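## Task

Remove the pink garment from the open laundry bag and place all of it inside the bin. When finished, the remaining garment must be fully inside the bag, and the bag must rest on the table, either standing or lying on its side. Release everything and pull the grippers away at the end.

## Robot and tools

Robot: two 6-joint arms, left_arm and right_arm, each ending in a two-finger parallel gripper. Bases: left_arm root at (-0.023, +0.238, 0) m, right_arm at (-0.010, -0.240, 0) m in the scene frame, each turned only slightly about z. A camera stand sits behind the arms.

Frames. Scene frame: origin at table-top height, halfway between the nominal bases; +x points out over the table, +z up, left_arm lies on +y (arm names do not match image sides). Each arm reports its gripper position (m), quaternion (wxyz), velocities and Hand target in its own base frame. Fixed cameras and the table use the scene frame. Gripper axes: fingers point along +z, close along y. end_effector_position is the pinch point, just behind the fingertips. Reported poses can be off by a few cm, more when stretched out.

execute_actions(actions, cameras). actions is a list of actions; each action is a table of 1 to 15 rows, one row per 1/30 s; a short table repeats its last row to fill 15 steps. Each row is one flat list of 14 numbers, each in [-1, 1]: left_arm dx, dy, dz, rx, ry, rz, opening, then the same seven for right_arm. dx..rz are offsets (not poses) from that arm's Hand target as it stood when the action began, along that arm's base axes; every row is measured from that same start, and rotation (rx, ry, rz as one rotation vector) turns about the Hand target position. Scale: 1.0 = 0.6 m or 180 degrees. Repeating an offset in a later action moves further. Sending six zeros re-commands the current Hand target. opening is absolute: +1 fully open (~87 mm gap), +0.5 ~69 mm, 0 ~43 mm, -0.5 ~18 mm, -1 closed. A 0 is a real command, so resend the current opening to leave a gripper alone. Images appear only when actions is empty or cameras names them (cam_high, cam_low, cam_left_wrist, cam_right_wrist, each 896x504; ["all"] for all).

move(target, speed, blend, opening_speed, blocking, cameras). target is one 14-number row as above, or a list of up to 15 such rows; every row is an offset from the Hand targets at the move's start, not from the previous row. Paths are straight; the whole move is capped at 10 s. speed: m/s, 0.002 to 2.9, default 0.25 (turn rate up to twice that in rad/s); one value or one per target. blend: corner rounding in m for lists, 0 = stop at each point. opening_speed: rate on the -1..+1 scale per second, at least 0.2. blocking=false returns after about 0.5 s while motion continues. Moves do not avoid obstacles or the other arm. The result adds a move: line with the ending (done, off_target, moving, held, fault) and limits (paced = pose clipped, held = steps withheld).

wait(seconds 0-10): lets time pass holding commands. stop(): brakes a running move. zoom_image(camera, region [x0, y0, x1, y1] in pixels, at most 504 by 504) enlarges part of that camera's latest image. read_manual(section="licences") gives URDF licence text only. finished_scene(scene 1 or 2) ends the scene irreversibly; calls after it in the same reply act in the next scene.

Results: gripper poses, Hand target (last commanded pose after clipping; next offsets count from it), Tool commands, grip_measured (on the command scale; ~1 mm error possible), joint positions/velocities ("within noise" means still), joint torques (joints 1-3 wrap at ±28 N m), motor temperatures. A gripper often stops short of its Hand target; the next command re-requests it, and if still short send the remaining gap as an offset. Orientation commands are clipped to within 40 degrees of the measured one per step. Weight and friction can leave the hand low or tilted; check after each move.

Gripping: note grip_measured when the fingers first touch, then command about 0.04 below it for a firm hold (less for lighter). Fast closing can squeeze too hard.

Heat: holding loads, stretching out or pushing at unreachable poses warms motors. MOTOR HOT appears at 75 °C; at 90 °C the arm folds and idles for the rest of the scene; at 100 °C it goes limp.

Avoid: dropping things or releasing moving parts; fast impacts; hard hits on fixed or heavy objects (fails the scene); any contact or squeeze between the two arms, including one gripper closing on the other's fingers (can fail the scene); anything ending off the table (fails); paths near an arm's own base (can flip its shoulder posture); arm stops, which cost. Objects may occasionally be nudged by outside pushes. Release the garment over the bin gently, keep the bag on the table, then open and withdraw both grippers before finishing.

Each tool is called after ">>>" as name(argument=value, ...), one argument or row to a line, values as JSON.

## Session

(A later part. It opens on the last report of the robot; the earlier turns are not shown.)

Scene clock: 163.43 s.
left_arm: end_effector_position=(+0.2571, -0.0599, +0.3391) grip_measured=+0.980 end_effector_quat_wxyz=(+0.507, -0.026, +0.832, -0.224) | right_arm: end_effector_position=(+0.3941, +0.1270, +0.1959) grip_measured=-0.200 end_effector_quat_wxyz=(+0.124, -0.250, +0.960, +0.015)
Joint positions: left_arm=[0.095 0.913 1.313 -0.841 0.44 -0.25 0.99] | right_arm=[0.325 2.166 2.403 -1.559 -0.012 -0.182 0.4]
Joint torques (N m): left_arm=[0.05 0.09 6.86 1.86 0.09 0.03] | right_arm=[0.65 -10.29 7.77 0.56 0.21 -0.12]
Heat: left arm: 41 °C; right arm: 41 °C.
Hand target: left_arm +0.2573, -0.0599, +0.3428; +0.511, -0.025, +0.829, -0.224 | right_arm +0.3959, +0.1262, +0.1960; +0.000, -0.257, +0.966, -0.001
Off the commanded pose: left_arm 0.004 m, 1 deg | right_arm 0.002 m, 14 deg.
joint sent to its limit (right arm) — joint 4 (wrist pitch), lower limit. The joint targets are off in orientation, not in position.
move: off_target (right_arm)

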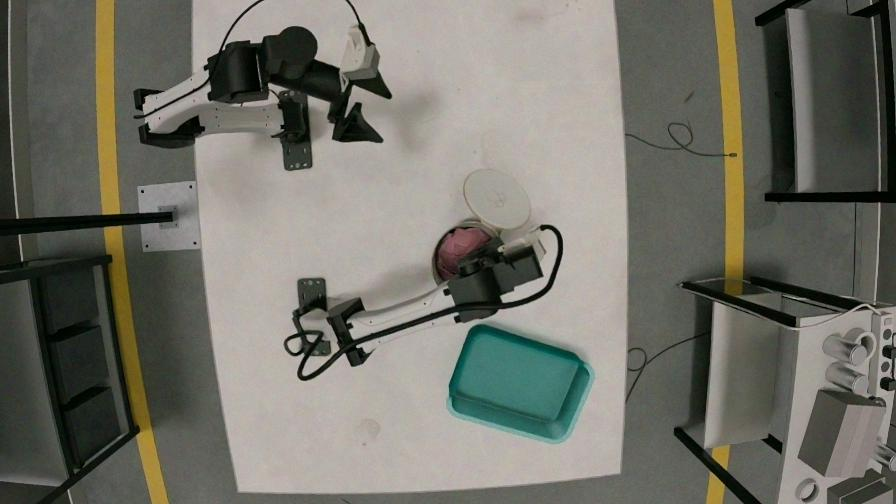

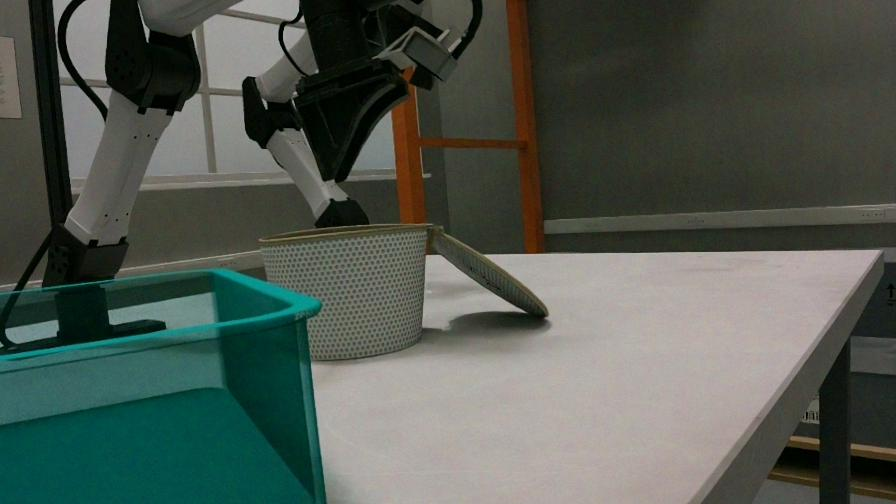

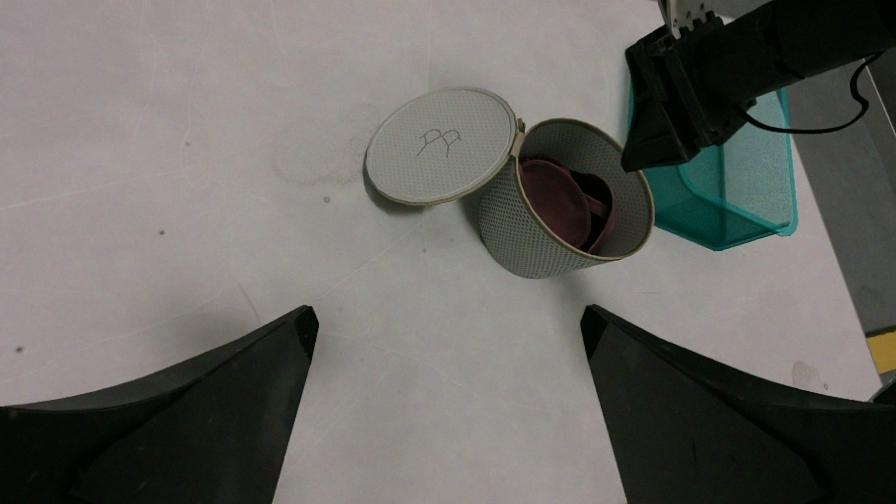

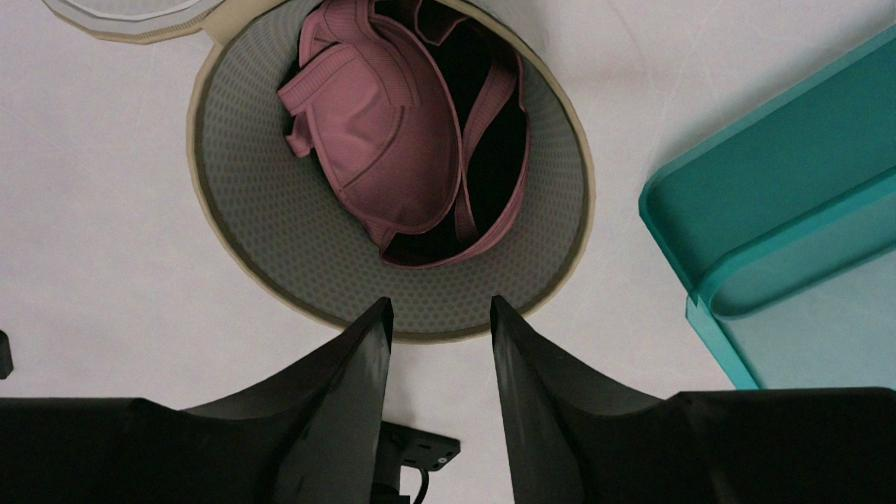

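>>> move(
  target=[0,0,0,0,0,0,1,0.007,-0.013,-0.118,0,0,0,-0.4],
  speed=0.15,
  cameras=["cam_right_wrist","cam_left_wrist"],
)

Scene clock: 182.77 s.
left_arm: end_effector_position=(+0.2571, -0.0599, +0.3391) grip_measured=+0.980 end_effector_quat_wxyz=(+0.507, -0.026, +0.832, -0.224) | right_arm: end_effector_position=(+0.4020, +0.1244, +0.1308) grip_measured=-0.400 end_effector_quat_wxyz=(+0.041, -0.255, +0.966, +0.008)
Joint positions: left_arm=[0.095 0.913 1.313 -0.841 0.44 -0.25 0.99] | right_arm=[0.315 2.325 2.395 -1.559 -0.012 -0.2 0.3]
Joint torques (N m): left_arm=[-0.01 0.12 6.87 1.86 0.09 0.04] | right_arm=[-0.17 -11.66 5.53 0.27 0.19 -0.11]
Heat: left arm: 41 °C; right arm: 44 °C.
Hand target: left_arm +0.2573, -0.0599, +0.3428; +0.511, -0.025, +0.829, -0.224 | right_arm +0.4001, +0.1184, +0.1251; +0.000, -0.257, +0.966, -0.001
Off the commanded pose: left_arm 0.004 m, 1 deg | right_arm 0.008 m, 5 deg.
joint sent to its limit (right arm) — joint 4 (wrist pitch), lower limit. The joint targets are off in orientation, not in position.
move: off_target (right_arm)
Images, in order (width x height): cam_left_wrist 896x504, cam_right_wrist 896x504.

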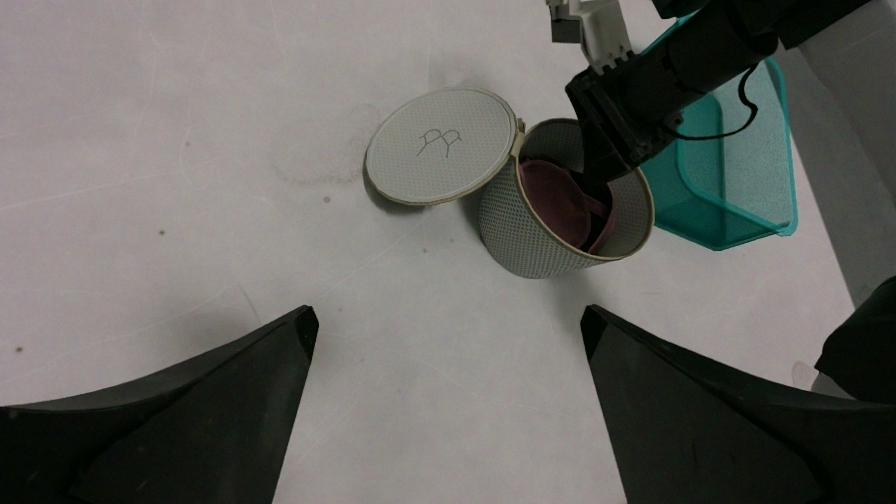

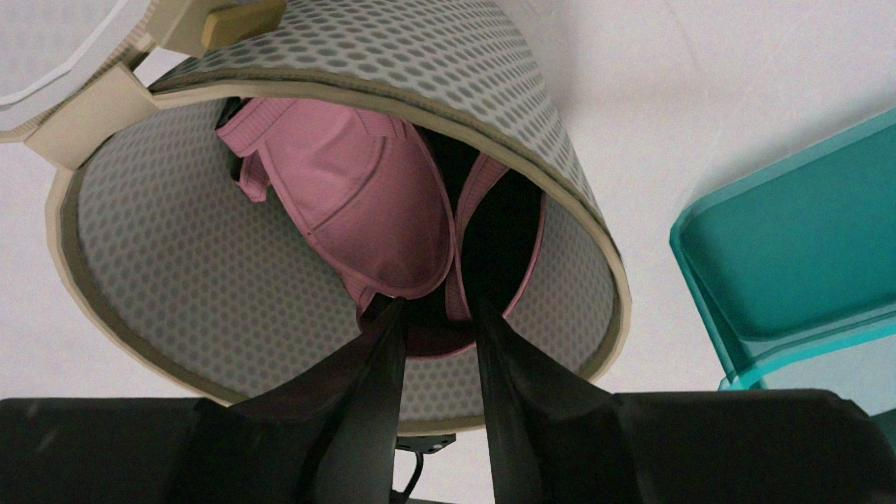

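>>> move(
  target=[0,0,0,0,0,0,1,0.005,0,-0.085,0,0,0,-0.4],
  speed=0.12,
  cameras=["cam_right_wrist"],
)

>>> zoom_image(
  camera="cam_right_wrist",
  region=[220, 100, 620, 400],
)

Scene clock: 191.03 s.
left_arm: end_effector_position=(+0.2571, -0.0599, +0.3391) grip_measured=+0.980 end_effector_quat_wxyz=(+0.507, -0.026, +0.832, -0.224) | right_arm: end_effector_position=(+0.3981, +0.1230, +0.0820) grip_measured=-0.400 end_effector_quat_wxyz=(+0.000, -0.255, +0.967, +0.006)
Joint positions: left_arm=[0.095 0.913 1.313 -0.841 0.44 -0.25 0.99] | right_arm=[0.315 2.357 2.244 -1.456 -0.012 -0.202 0.3]
Joint torques (N m): left_arm=[-0.01 0.12 6.87 1.86 0.09 0.03] | right_arm=[-0.35 -11.88 5.52 0.45 0.2 -0.12]
Motor temperatures (°C): left_arm=[22 28 34 41 19 21 20] | right_arm=[19 45 37 27 22 23 20]
Heat: left arm: 41 °C; right arm: 45 °C.
Hand target: left_arm +0.2573, -0.0599, +0.3428; +0.511, -0.025, +0.829, -0.224 | right_arm +0.4032, +0.1184, +0.0741; +0.000, -0.257, +0.966, -0.001
Off the commanded pose: left_arm 0.004 m, 1 deg | right_arm 0.010 m, 1 deg.
move: done
Images, in order (width x height): cam_right_wrist 896x504.

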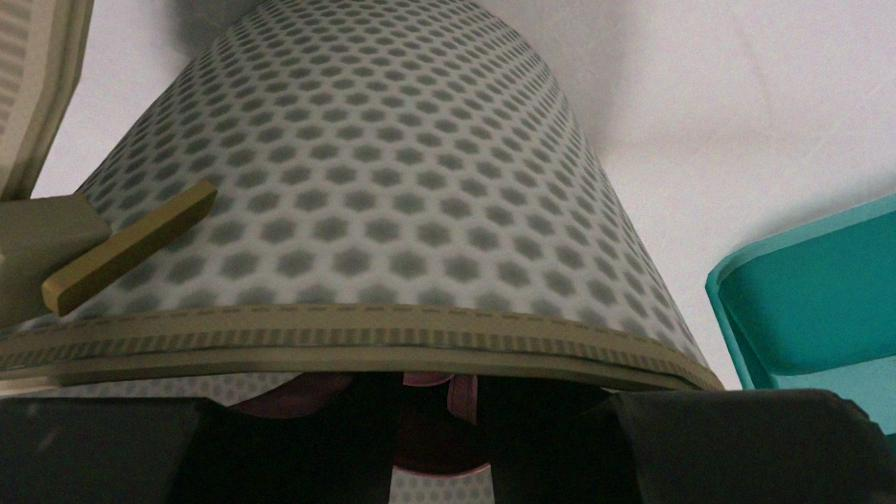

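Scaled by 1.260 from the camera's 896x504 image, which has a finer 1280x720 frame.

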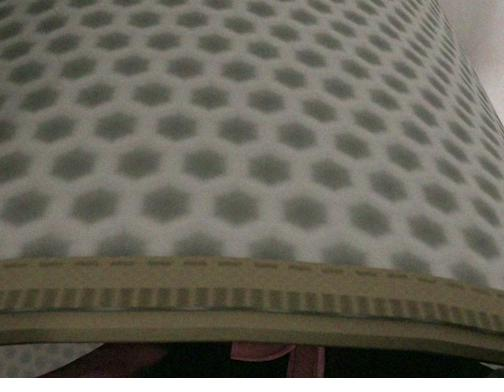

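>>> move(
  target=[
    [0,0,0,0,0,0,1,0.004,0,-0.02,0,0,0,-0.4],
    [0,0,0,0,0,0,1,0.004,0,-0.02,0,0,0,-1],
    [0,0,0,0,0,0,1,0.0,0.03,0.2,0,0,0,-1],
  ],
  speed=0.12,
  cameras=["cam_right_wrist","cam_left_wrist"],
)

Scene clock: 198.87 s.
left_arm: end_effector_position=(+0.2571, -0.0599, +0.3391) grip_measured=+0.980 end_effector_quat_wxyz=(+0.507, -0.026, +0.832, -0.224) | right_arm: end_effector_position=(+0.4064, +0.1374, +0.1757) grip_measured=-0.812 end_effector_quat_wxyz=(+0.112, -0.261, +0.959, +0.013)
Joint positions: left_arm=[0.095 0.913 1.313 -0.841 0.44 -0.25 0.99] | right_arm=[0.341 2.25 2.458 -1.554 -0.008 -0.19 0.094]
Joint torques (N m): left_arm=[-0.01 0.1 6.83 1.86 0.08 0.03] | right_arm=[0.62 -15.36 7.66 0.48 0.22 0.09]
Heat: left arm: 41 °C; right arm: 47 °C.
Hand target: left_arm +0.2573, -0.0599, +0.3428; +0.511, -0.025, +0.829, -0.224 | right_arm +0.4032, +0.1364, +0.1941; +0.000, -0.257, +0.966, -0.001
Off the commanded pose: left_arm 0.004 m, 1 deg | right_arm 0.019 m, 13 deg.
joint sent to its limit (right arm) — joint 4 (wrist pitch), lower limit. The joint targets are off in orientation, not in position.
move: off_target (right_arm); target 2's new opening was sent with right_arm's hand 0.014 m and 2 deg from that target
Images, in order (width x height): cam_left_wrist 896x504, cam_right_wrist 896x504.

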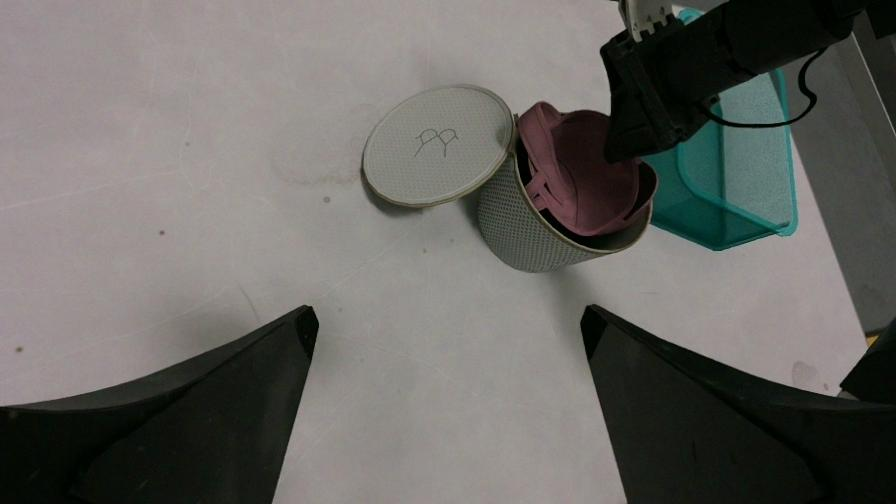

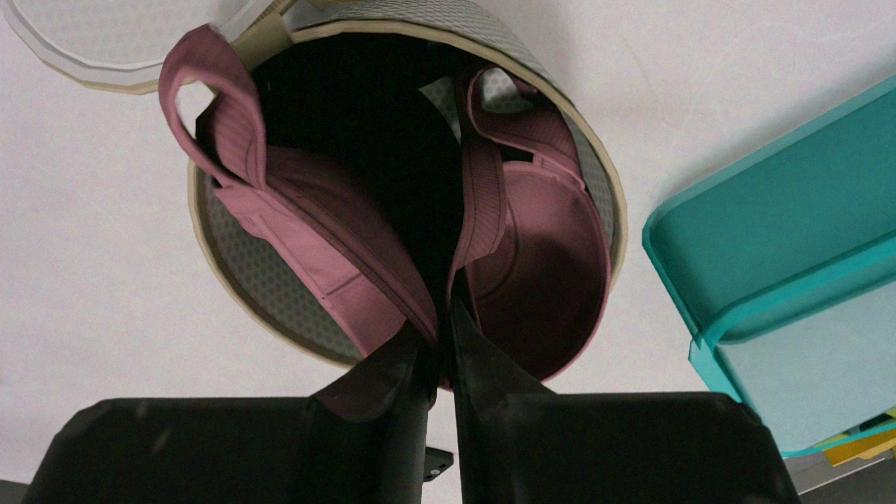

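>>> move(
  target=[0,0,0,0,0,0,1,-0.03,-0.03,0.28,0,0,0,-1],
  speed=0.2,
  cameras=["all"],
)

Scene clock: 202.73 s.
left_arm: end_effector_position=(+0.2571, -0.0599, +0.3391) grip_measured=+0.980 end_effector_quat_wxyz=(+0.507, -0.026, +0.832, -0.224) | right_arm: end_effector_position=(+0.3892, +0.1248, +0.3497) grip_measured=-0.812 end_effector_quat_wxyz=(+0.359, -0.245, +0.900, +0.026)
Joint positions: left_arm=[0.095 0.913 1.313 -0.841 0.44 -0.25 0.99] | right_arm=[0.328 1.995 2.725 -1.565 -0.007 -0.202 0.094]
Joint torques (N m): left_arm=[-0.01 0.12 6.84 1.85 0.09 0.03] | right_arm=[-0.06 -10.84 6.01 1.34 0.21 -0.1]
Heat: left arm: 41 °C; right arm: 49 °C.
Hand target: left_arm +0.2573, -0.0599, +0.3428; +0.511, -0.025, +0.829, -0.224 | right_arm +0.3852, +0.1183, +0.3620; +0.019, -0.257, +0.966, +0.000
Off the commanded pose: left_arm 0.004 m, 1 deg | right_arm 0.015 m, 42 deg; orientation clipped.
joint sent to its limit (right arm) — joint 4 (wrist pitch), lower limit. The joint targets are off in orientation, not in position.
move: off_target (right_arm); limits=paced

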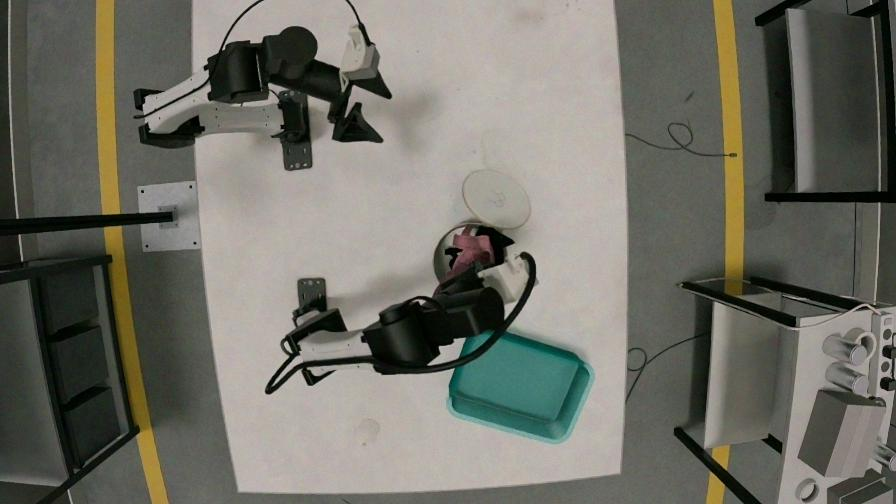

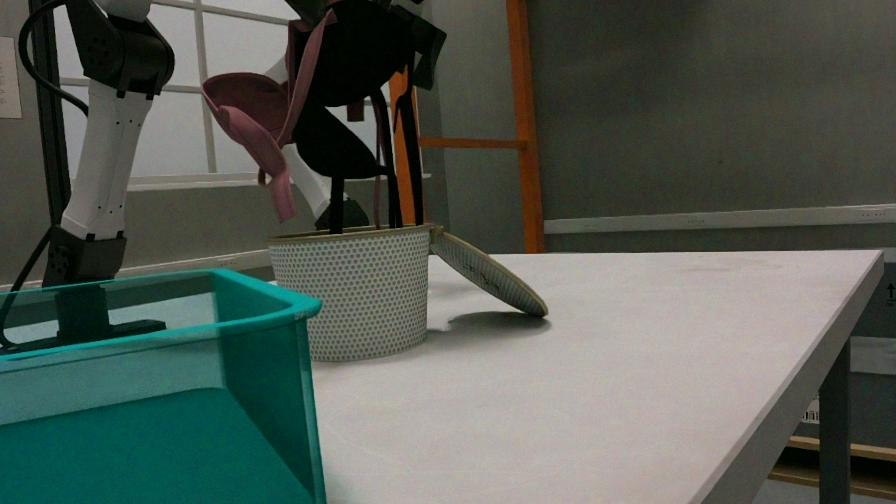

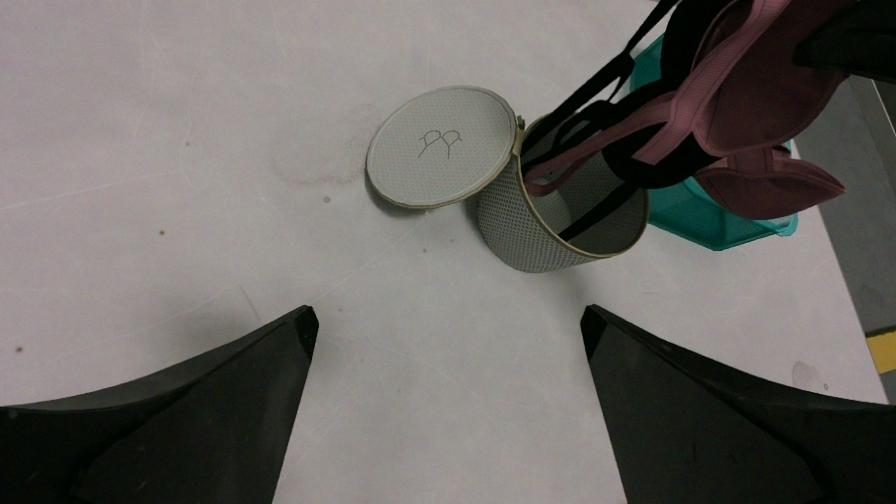

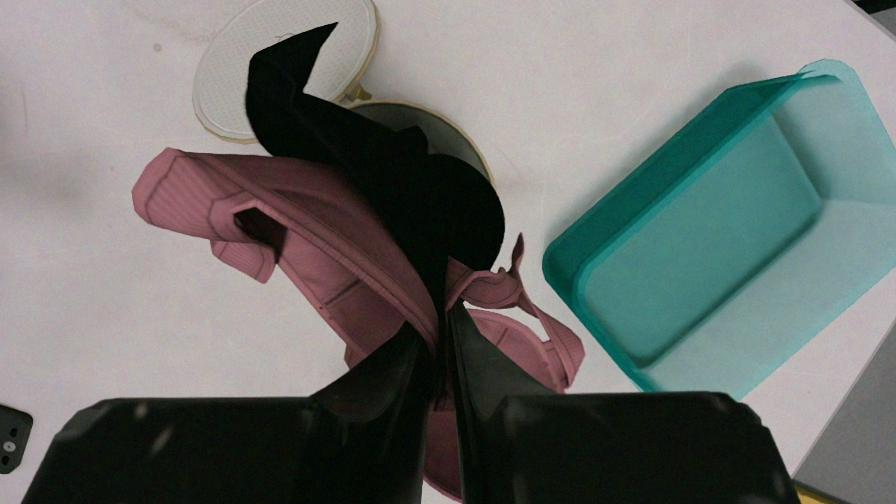

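>>> move(
  target=[
    [0,0,0,0,0,0,1,0.025,0.045,-0.44,0,0,0,-1],
    [0,0,0,0,0,0,1,0.025,0.045,-0.44,0,0,0,-0.3],
    [0,0,0,0,0,0,1,0.02,0.02,-0.22,0,0,0,-0.3],
  ],
  speed=[0.15,0.15,0.15],
  opening_speed=1.0,
  cameras=["all"],
)

>>> zoom_image(
  camera="cam_left_wrist",
  region=[460, 60, 680, 290],
)

Scene clock: 216.30 s.
left_arm: end_effector_position=(+0.2571, -0.0599, +0.3391) grip_measured=+0.980 end_effector_quat_wxyz=(+0.507, -0.026, +0.832, -0.224) | right_arm: end_effector_position=(+0.4006, +0.1349, +0.2168) grip_measured=-0.300 end_effector_quat_wxyz=(+0.164, -0.253, +0.953, +0.013)
Joint positions: left_arm=[0.095 0.913 1.313 -0.841 0.44 -0.25 0.99] | right_arm=[0.343 2.156 2.469 -1.554 0.001 -0.177 0.35]
Joint torques (N m): left_arm=[0.02 0.1 6.87 1.85 0.08 0.03] | right_arm=[-0.09 -13.46 7.23 0.65 0.16 -0.12]
Heat: left arm: 41 °C; right arm: 47 °C.
Hand target: left_arm +0.2573, -0.0599, +0.3428; +0.511, -0.025, +0.829, -0.224 | right_arm +0.3973, +0.1304, +0.2300; +0.020, -0.257, +0.966, +0.000
Off the commanded pose: left_arm 0.004 m, 1 deg | right_arm 0.014 m, 17 deg.
joint sent to its limit (right arm) — joint 4 (wrist pitch), lower limit. The joint targets are off in orientation, not in position.
move: off_target (right_arm)

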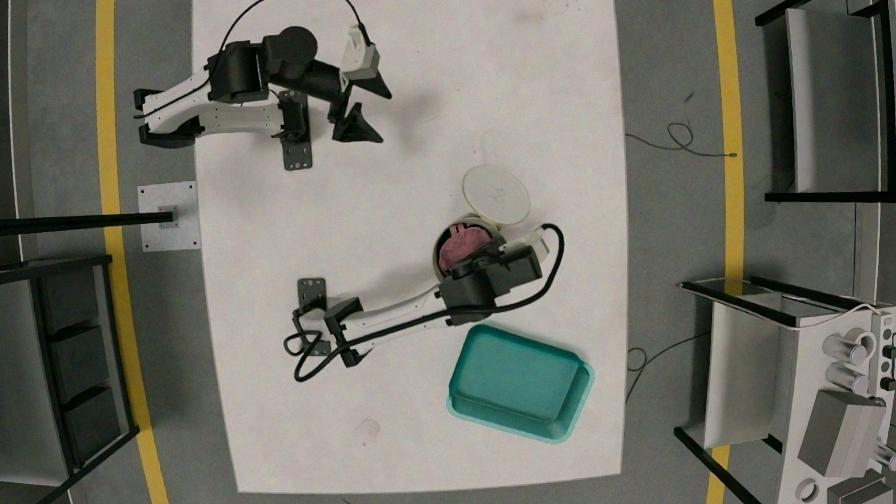

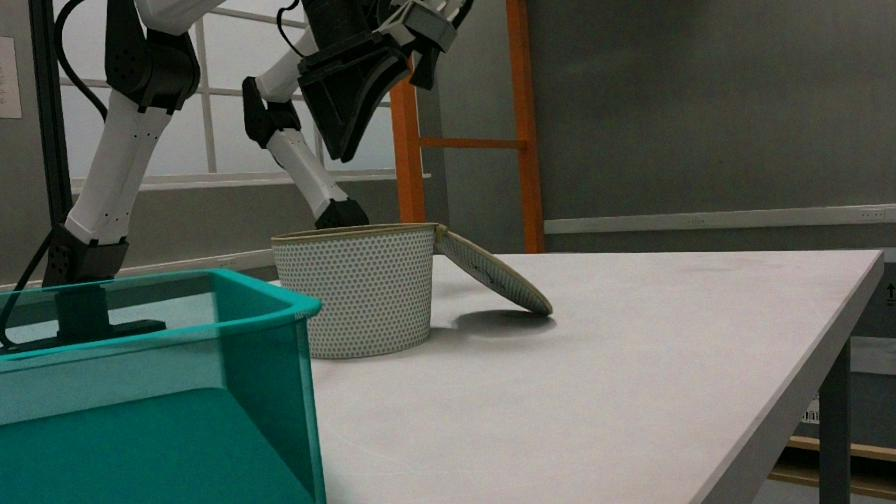

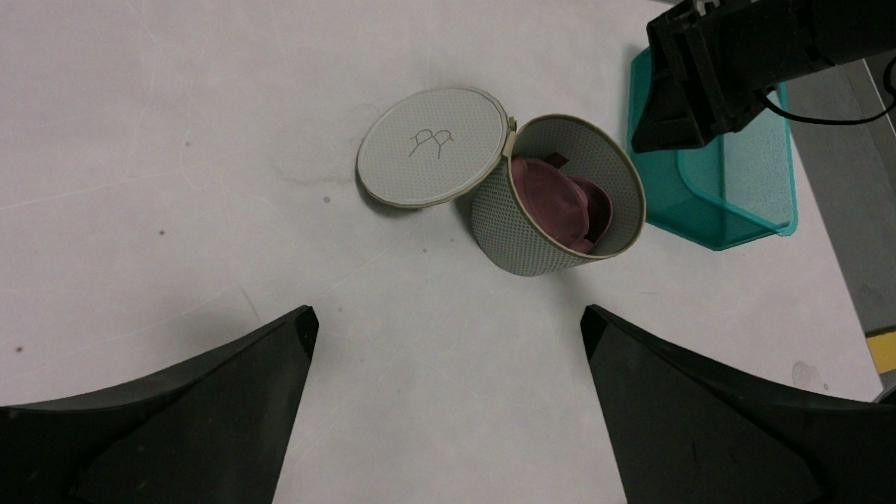

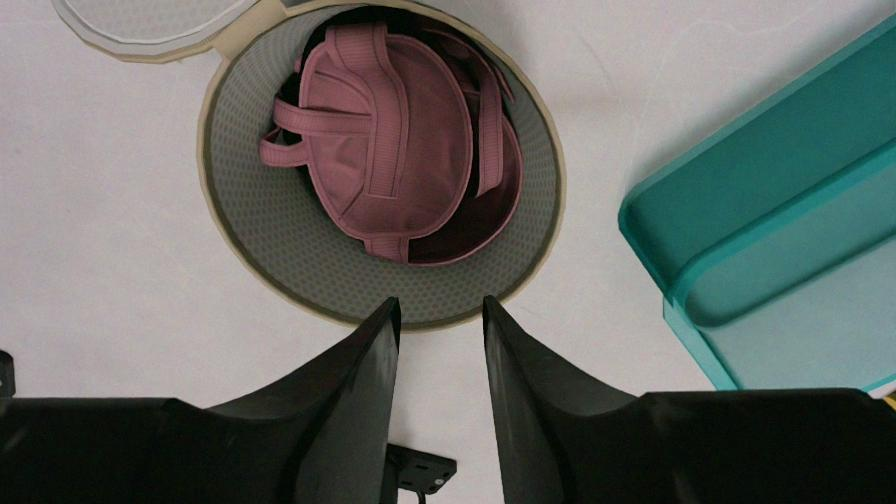

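Scaled by 2.191 from the camera's 896x504 image, which has a finer 1280x720 frame.

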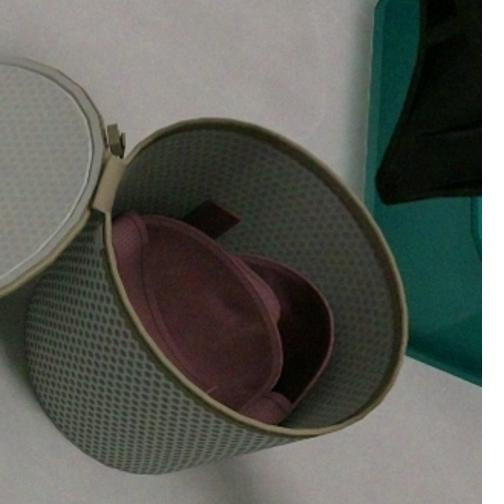

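>>> move(
  target=[
    [0,0,0,0,0,0,1,0.043,-0.022,-0.255,0,0,0,-0.4],
    [0,0,0,0,0,0,1,0.043,-0.022,-0.255,0,0,0,-1],
    [0,0,0,0,0,0,1,0.02,0.01,-0.05,0,0,0,-1],
  ],
  speed=[0.15,0.15,0.12],
  cameras=["all"],
)

Scene clock: 233.77 s.
left_arm: end_effector_position=(+0.2571, -0.0599, +0.3391) grip_measured=+0.980 end_effector_quat_wxyz=(+0.507, -0.026, +0.832, -0.224) | right_arm: end_effector_position=(+0.4128, +0.1369, +0.1797) grip_measured=-0.912 end_effector_quat_wxyz=(+0.124, -0.262, +0.957, +0.009)
Joint positions: left_arm=[0.095 0.913 1.313 -0.841 0.44 -0.25 0.99] | right_arm=[0.339 2.262 2.495 -1.554 0.001 -0.196 0.044]
Joint torques (N m): left_arm=[0.01 0.09 6.84 1.85 0.08 0.03] | right_arm=[0.73 -15.65 7.53 0.51 0.14 0.13]
Motor temperatures (°C): left_arm=[21 27 34 41 19 20 20] | right_arm=[19 52 38 26 21 23 21]
Heat: left arm: 41 °C; right arm: 52 °C.
Hand target: left_arm +0.2573, -0.0599, +0.3428; +0.511, -0.025, +0.829, -0.224 | right_arm +0.4092, +0.1364, +0.2000; +0.019, -0.257, +0.966, +0.000
Off the commanded pose: left_arm 0.004 m, 1 deg | right_arm 0.021 m, 12 deg.
joint sent to its limit (right arm) — joint 4 (wrist pitch), lower limit. The joint targets are off in orientation, not in position.
move: off_target (right_arm)

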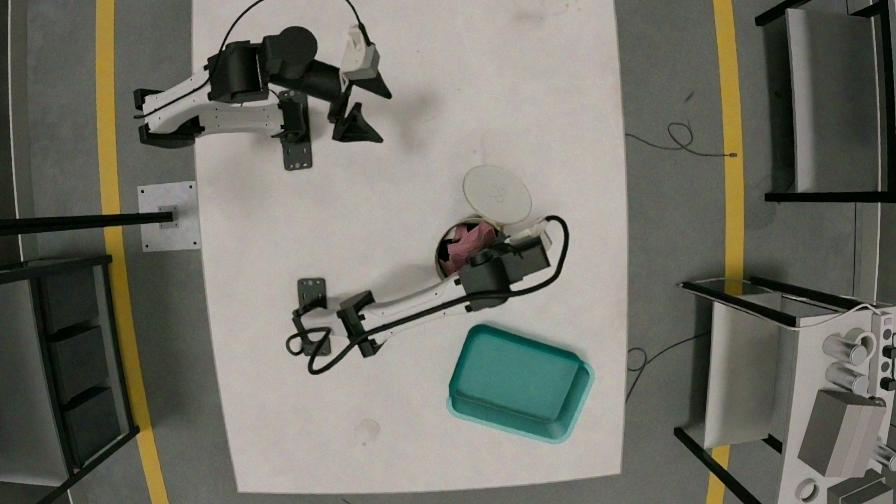

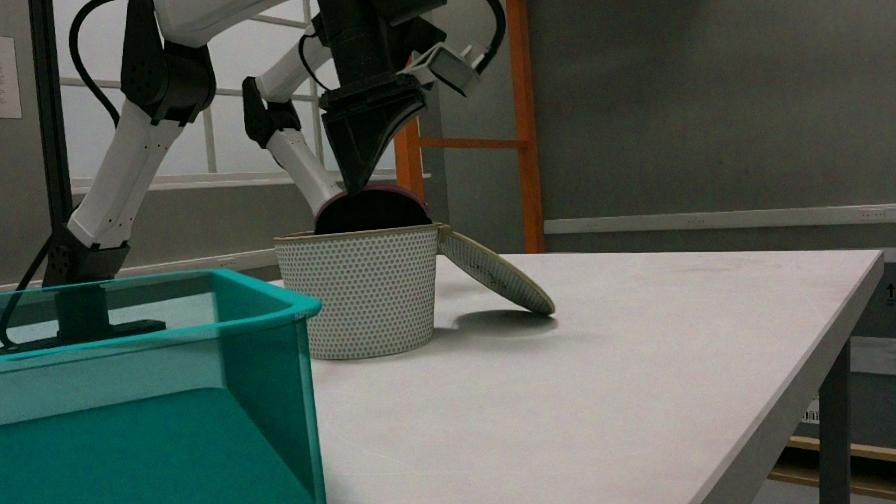

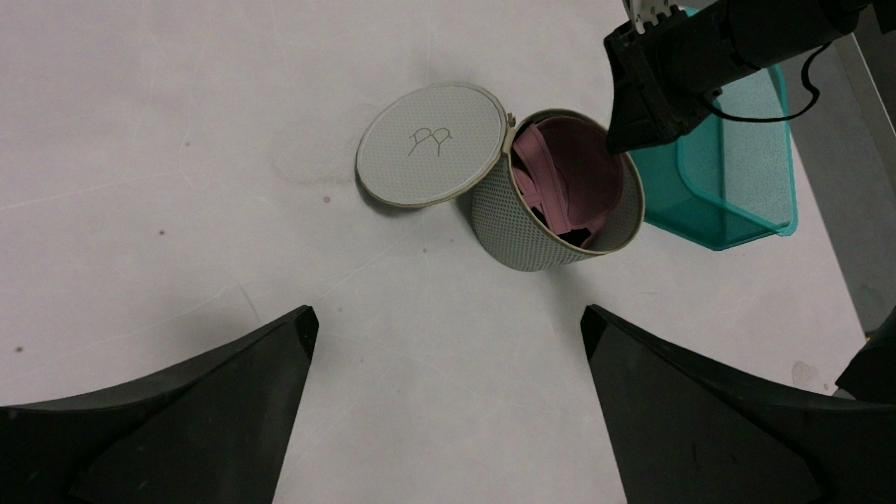

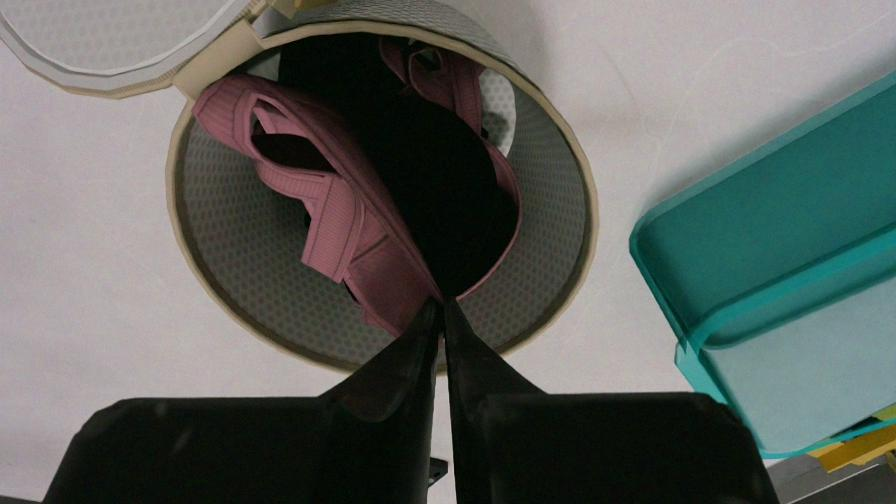

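>>> move(
  target=[0,0,0,0,0,0,1,0,-0.02,0.15,0,0,0,-1],
  speed=0.15,
  cameras=["all"],
)

>>> zoom_image(
  camera="cam_right_wrist",
  region=[160, 0, 660, 480],
)

Scene clock: 240.87 s.
left_arm: end_effector_position=(+0.2571, -0.0599, +0.3391) grip_measured=+0.980 end_effector_quat_wxyz=(+0.507, -0.026, +0.832, -0.224) | right_arm: end_effector_position=(+0.4143, +0.1301, +0.2705) grip_measured=-0.912 end_effector_quat_wxyz=(+0.255, -0.252, +0.934, +0.015)
Joint positions: left_arm=[0.095 0.913 1.313 -0.841 0.44 -0.25 0.99] | right_arm=[0.324 2.134 2.638 -1.559 0.001 -0.203 0.044]
Joint torques (N m): left_arm=[-0.02 0.09 6.86 1.85 0.09 0.03] | right_arm=[-0.03 -14.22 7.24 0.94 0.15 -0.11]
Motor temperatures (°C): left_arm=[21 27 34 41 19 20 20] | right_arm=[19 55 38 25 21 23 21]
Heat: left arm: 41 °C; right arm: 55 °C.
Hand target: left_arm +0.2573, -0.0599, +0.3428; +0.511, -0.025, +0.829, -0.224 | right_arm +0.4092, +0.1244, +0.2901; +0.020, -0.257, +0.966, +0.000
Off the commanded pose: left_arm 0.004 m, 1 deg | right_arm 0.021 m, 27 deg.
joint sent to its limit (right arm) — joint 4 (wrist pitch), lower limit. The joint targets are off in orientation, not in position.
move: off_target (right_arm)

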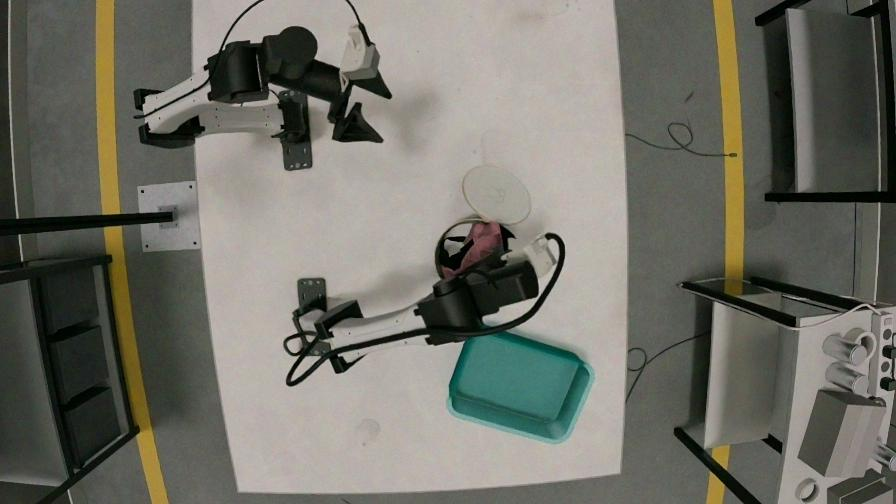

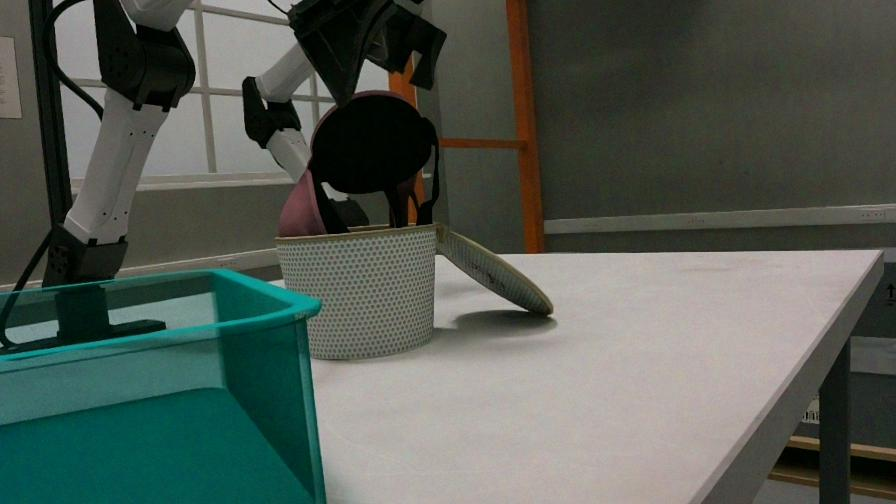

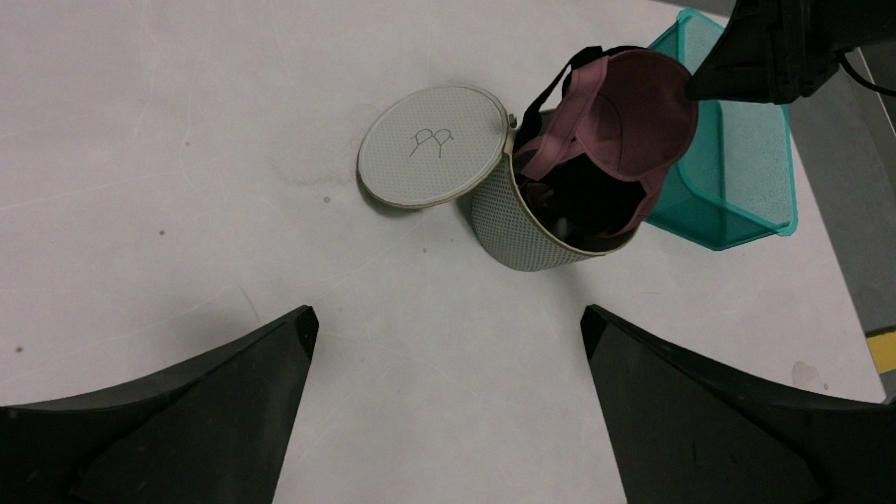

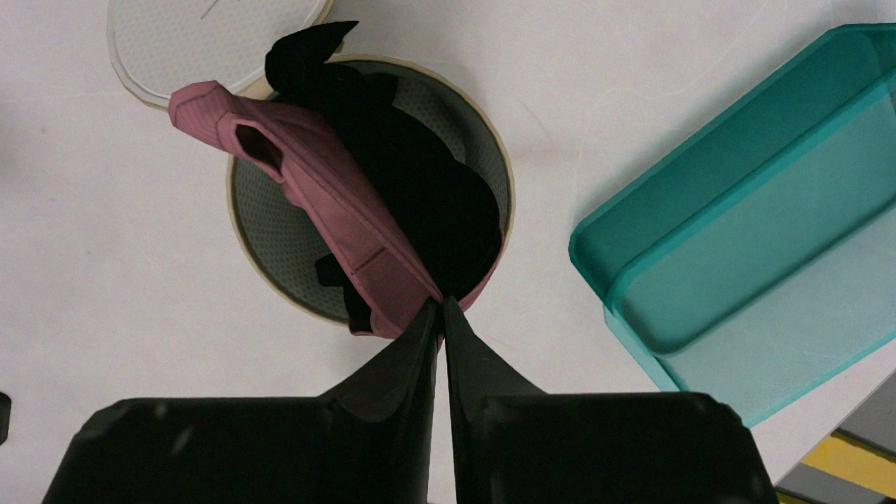

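Scaled by 1.008 from the camera's 896x504 image, which has a finer 1280x720 frame.

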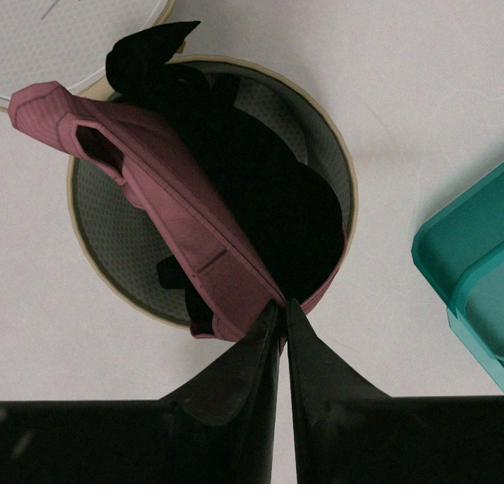

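>>> zoom_image(
  camera="cam_low",
  region=[260, 50, 460, 250],
)

>>> zoom_image(
  camera="cam_left_wrist",
  region=[480, 20, 740, 270],
)

>>> zoom_image(
  camera="cam_right_wrist",
  region=[380, 220, 520, 360],
)

Scaled by 2.520 from the camera's 896x504 image, which has a finer 1280x720 frame.

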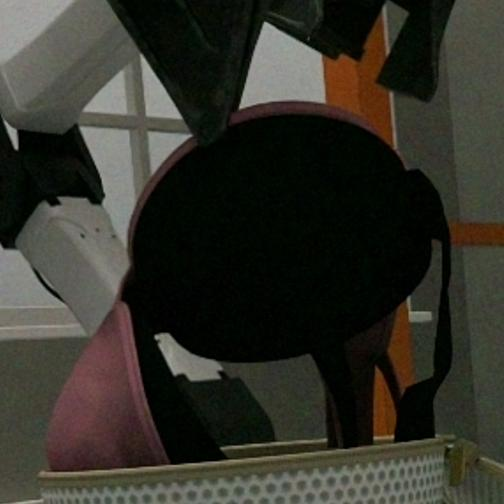

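Scaled by 1.938 from the camera's 896x504 image, which has a finer 1280x720 frame.

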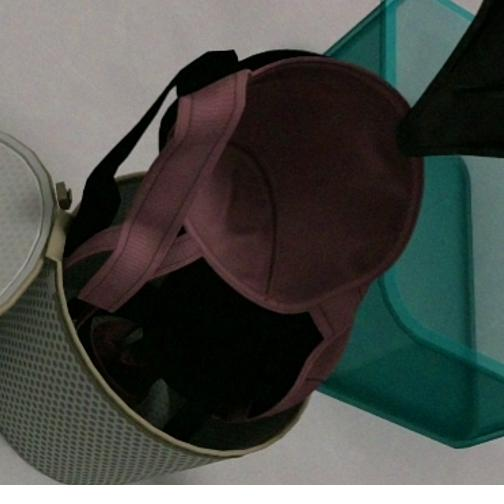

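Scaled by 3.600 from the camera's 896x504 image, which has a finer 1280x720 frame.

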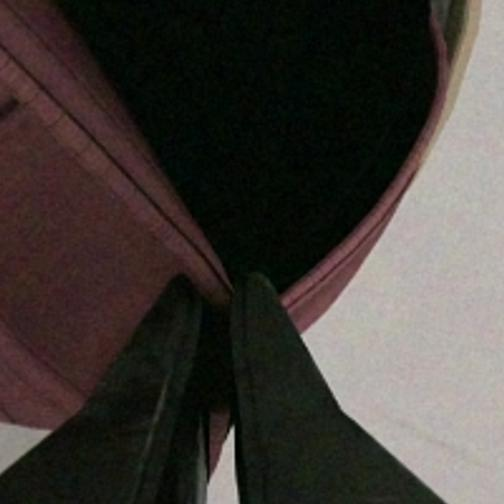

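>>> move(
  target=[0.186,-0.328,-0.2,0,0,0,0,0,0,0,0,0,0,-1],
  speed=0.3,
  cameras=["all"],
)

Scene clock: 284.30 s.
left_arm: end_effector_position=(+0.3634, -0.2518, +0.2077) grip_measured=+0.000 end_effector_quat_wxyz=(+0.497, -0.016, +0.841, -0.213) | right_arm: end_effector_position=(+0.4141, +0.1300, +0.2704) grip_measured=-0.912 end_effector_quat_wxyz=(+0.254, -0.252, +0.934, +0.015)
Joint positions: left_arm=[-0.656 1.421 1.071 -0.091 -0.245 -0.537 0.5] | right_arm=[0.324 2.134 2.638 -1.559 0.001 -0.203 0.044]
Joint torques (N m): left_arm=[-0.38 -4.89 9.87 2 -0.21 -0.1] | right_arm=[-0.03 -14.02 7.21 0.98 0.15 -0.11]
Motor temperatures (°C): left_arm=[21 27 34 41 18 20 20] | right_arm=[19 58 39 26 21 23 21]
Heat: left arm: 41 °C; right arm: 58 °C.
Hand target: left_arm +0.3689, -0.2568, +0.2228; +0.511, -0.025, +0.830, -0.224 | right_arm +0.4092, +0.1244, +0.2901; +0.019, -0.257, +0.966, +0.000
Off the commanded pose: left_arm 0.017 m, 3 deg | right_arm 0.021 m, 27 deg.
joint sent to its limit (right arm) — joint 4 (wrist pitch), lower limit. The joint targets are off in orientation, not in position.
move: off_target (left_arm, right_arm)

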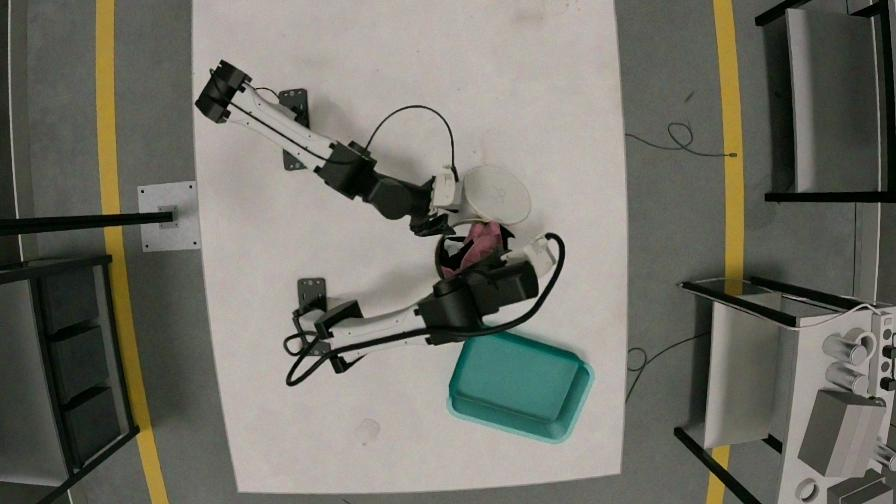

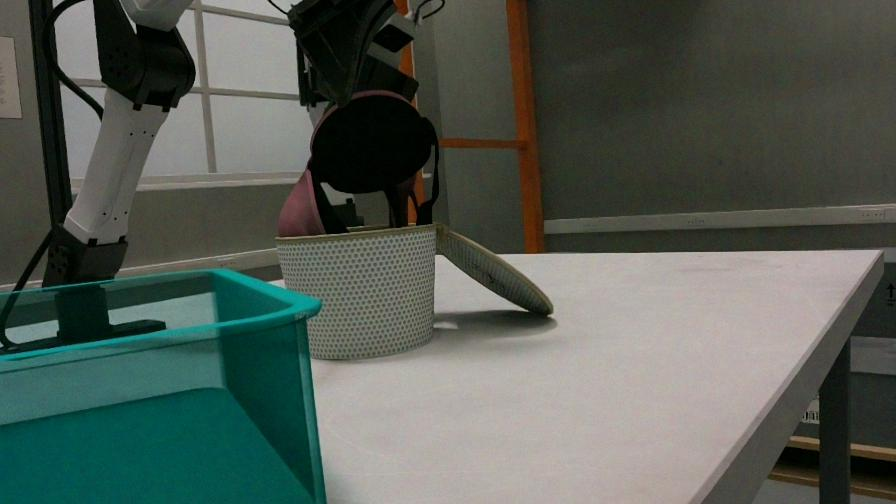

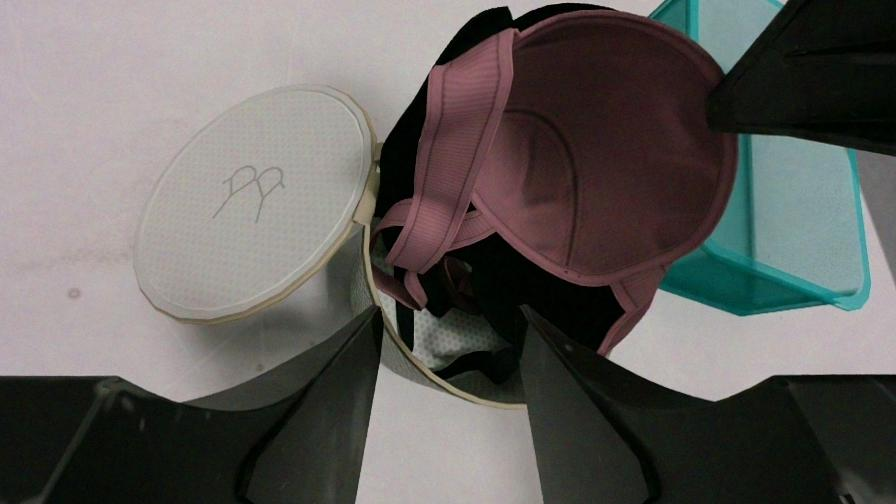

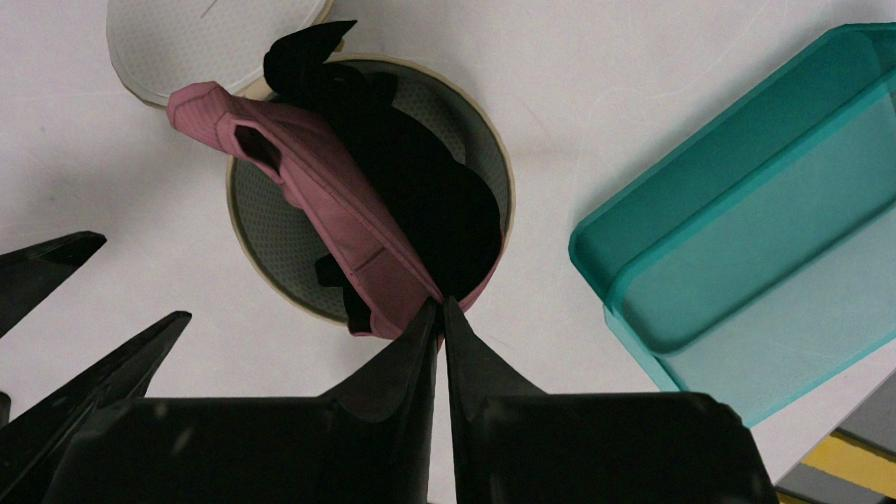

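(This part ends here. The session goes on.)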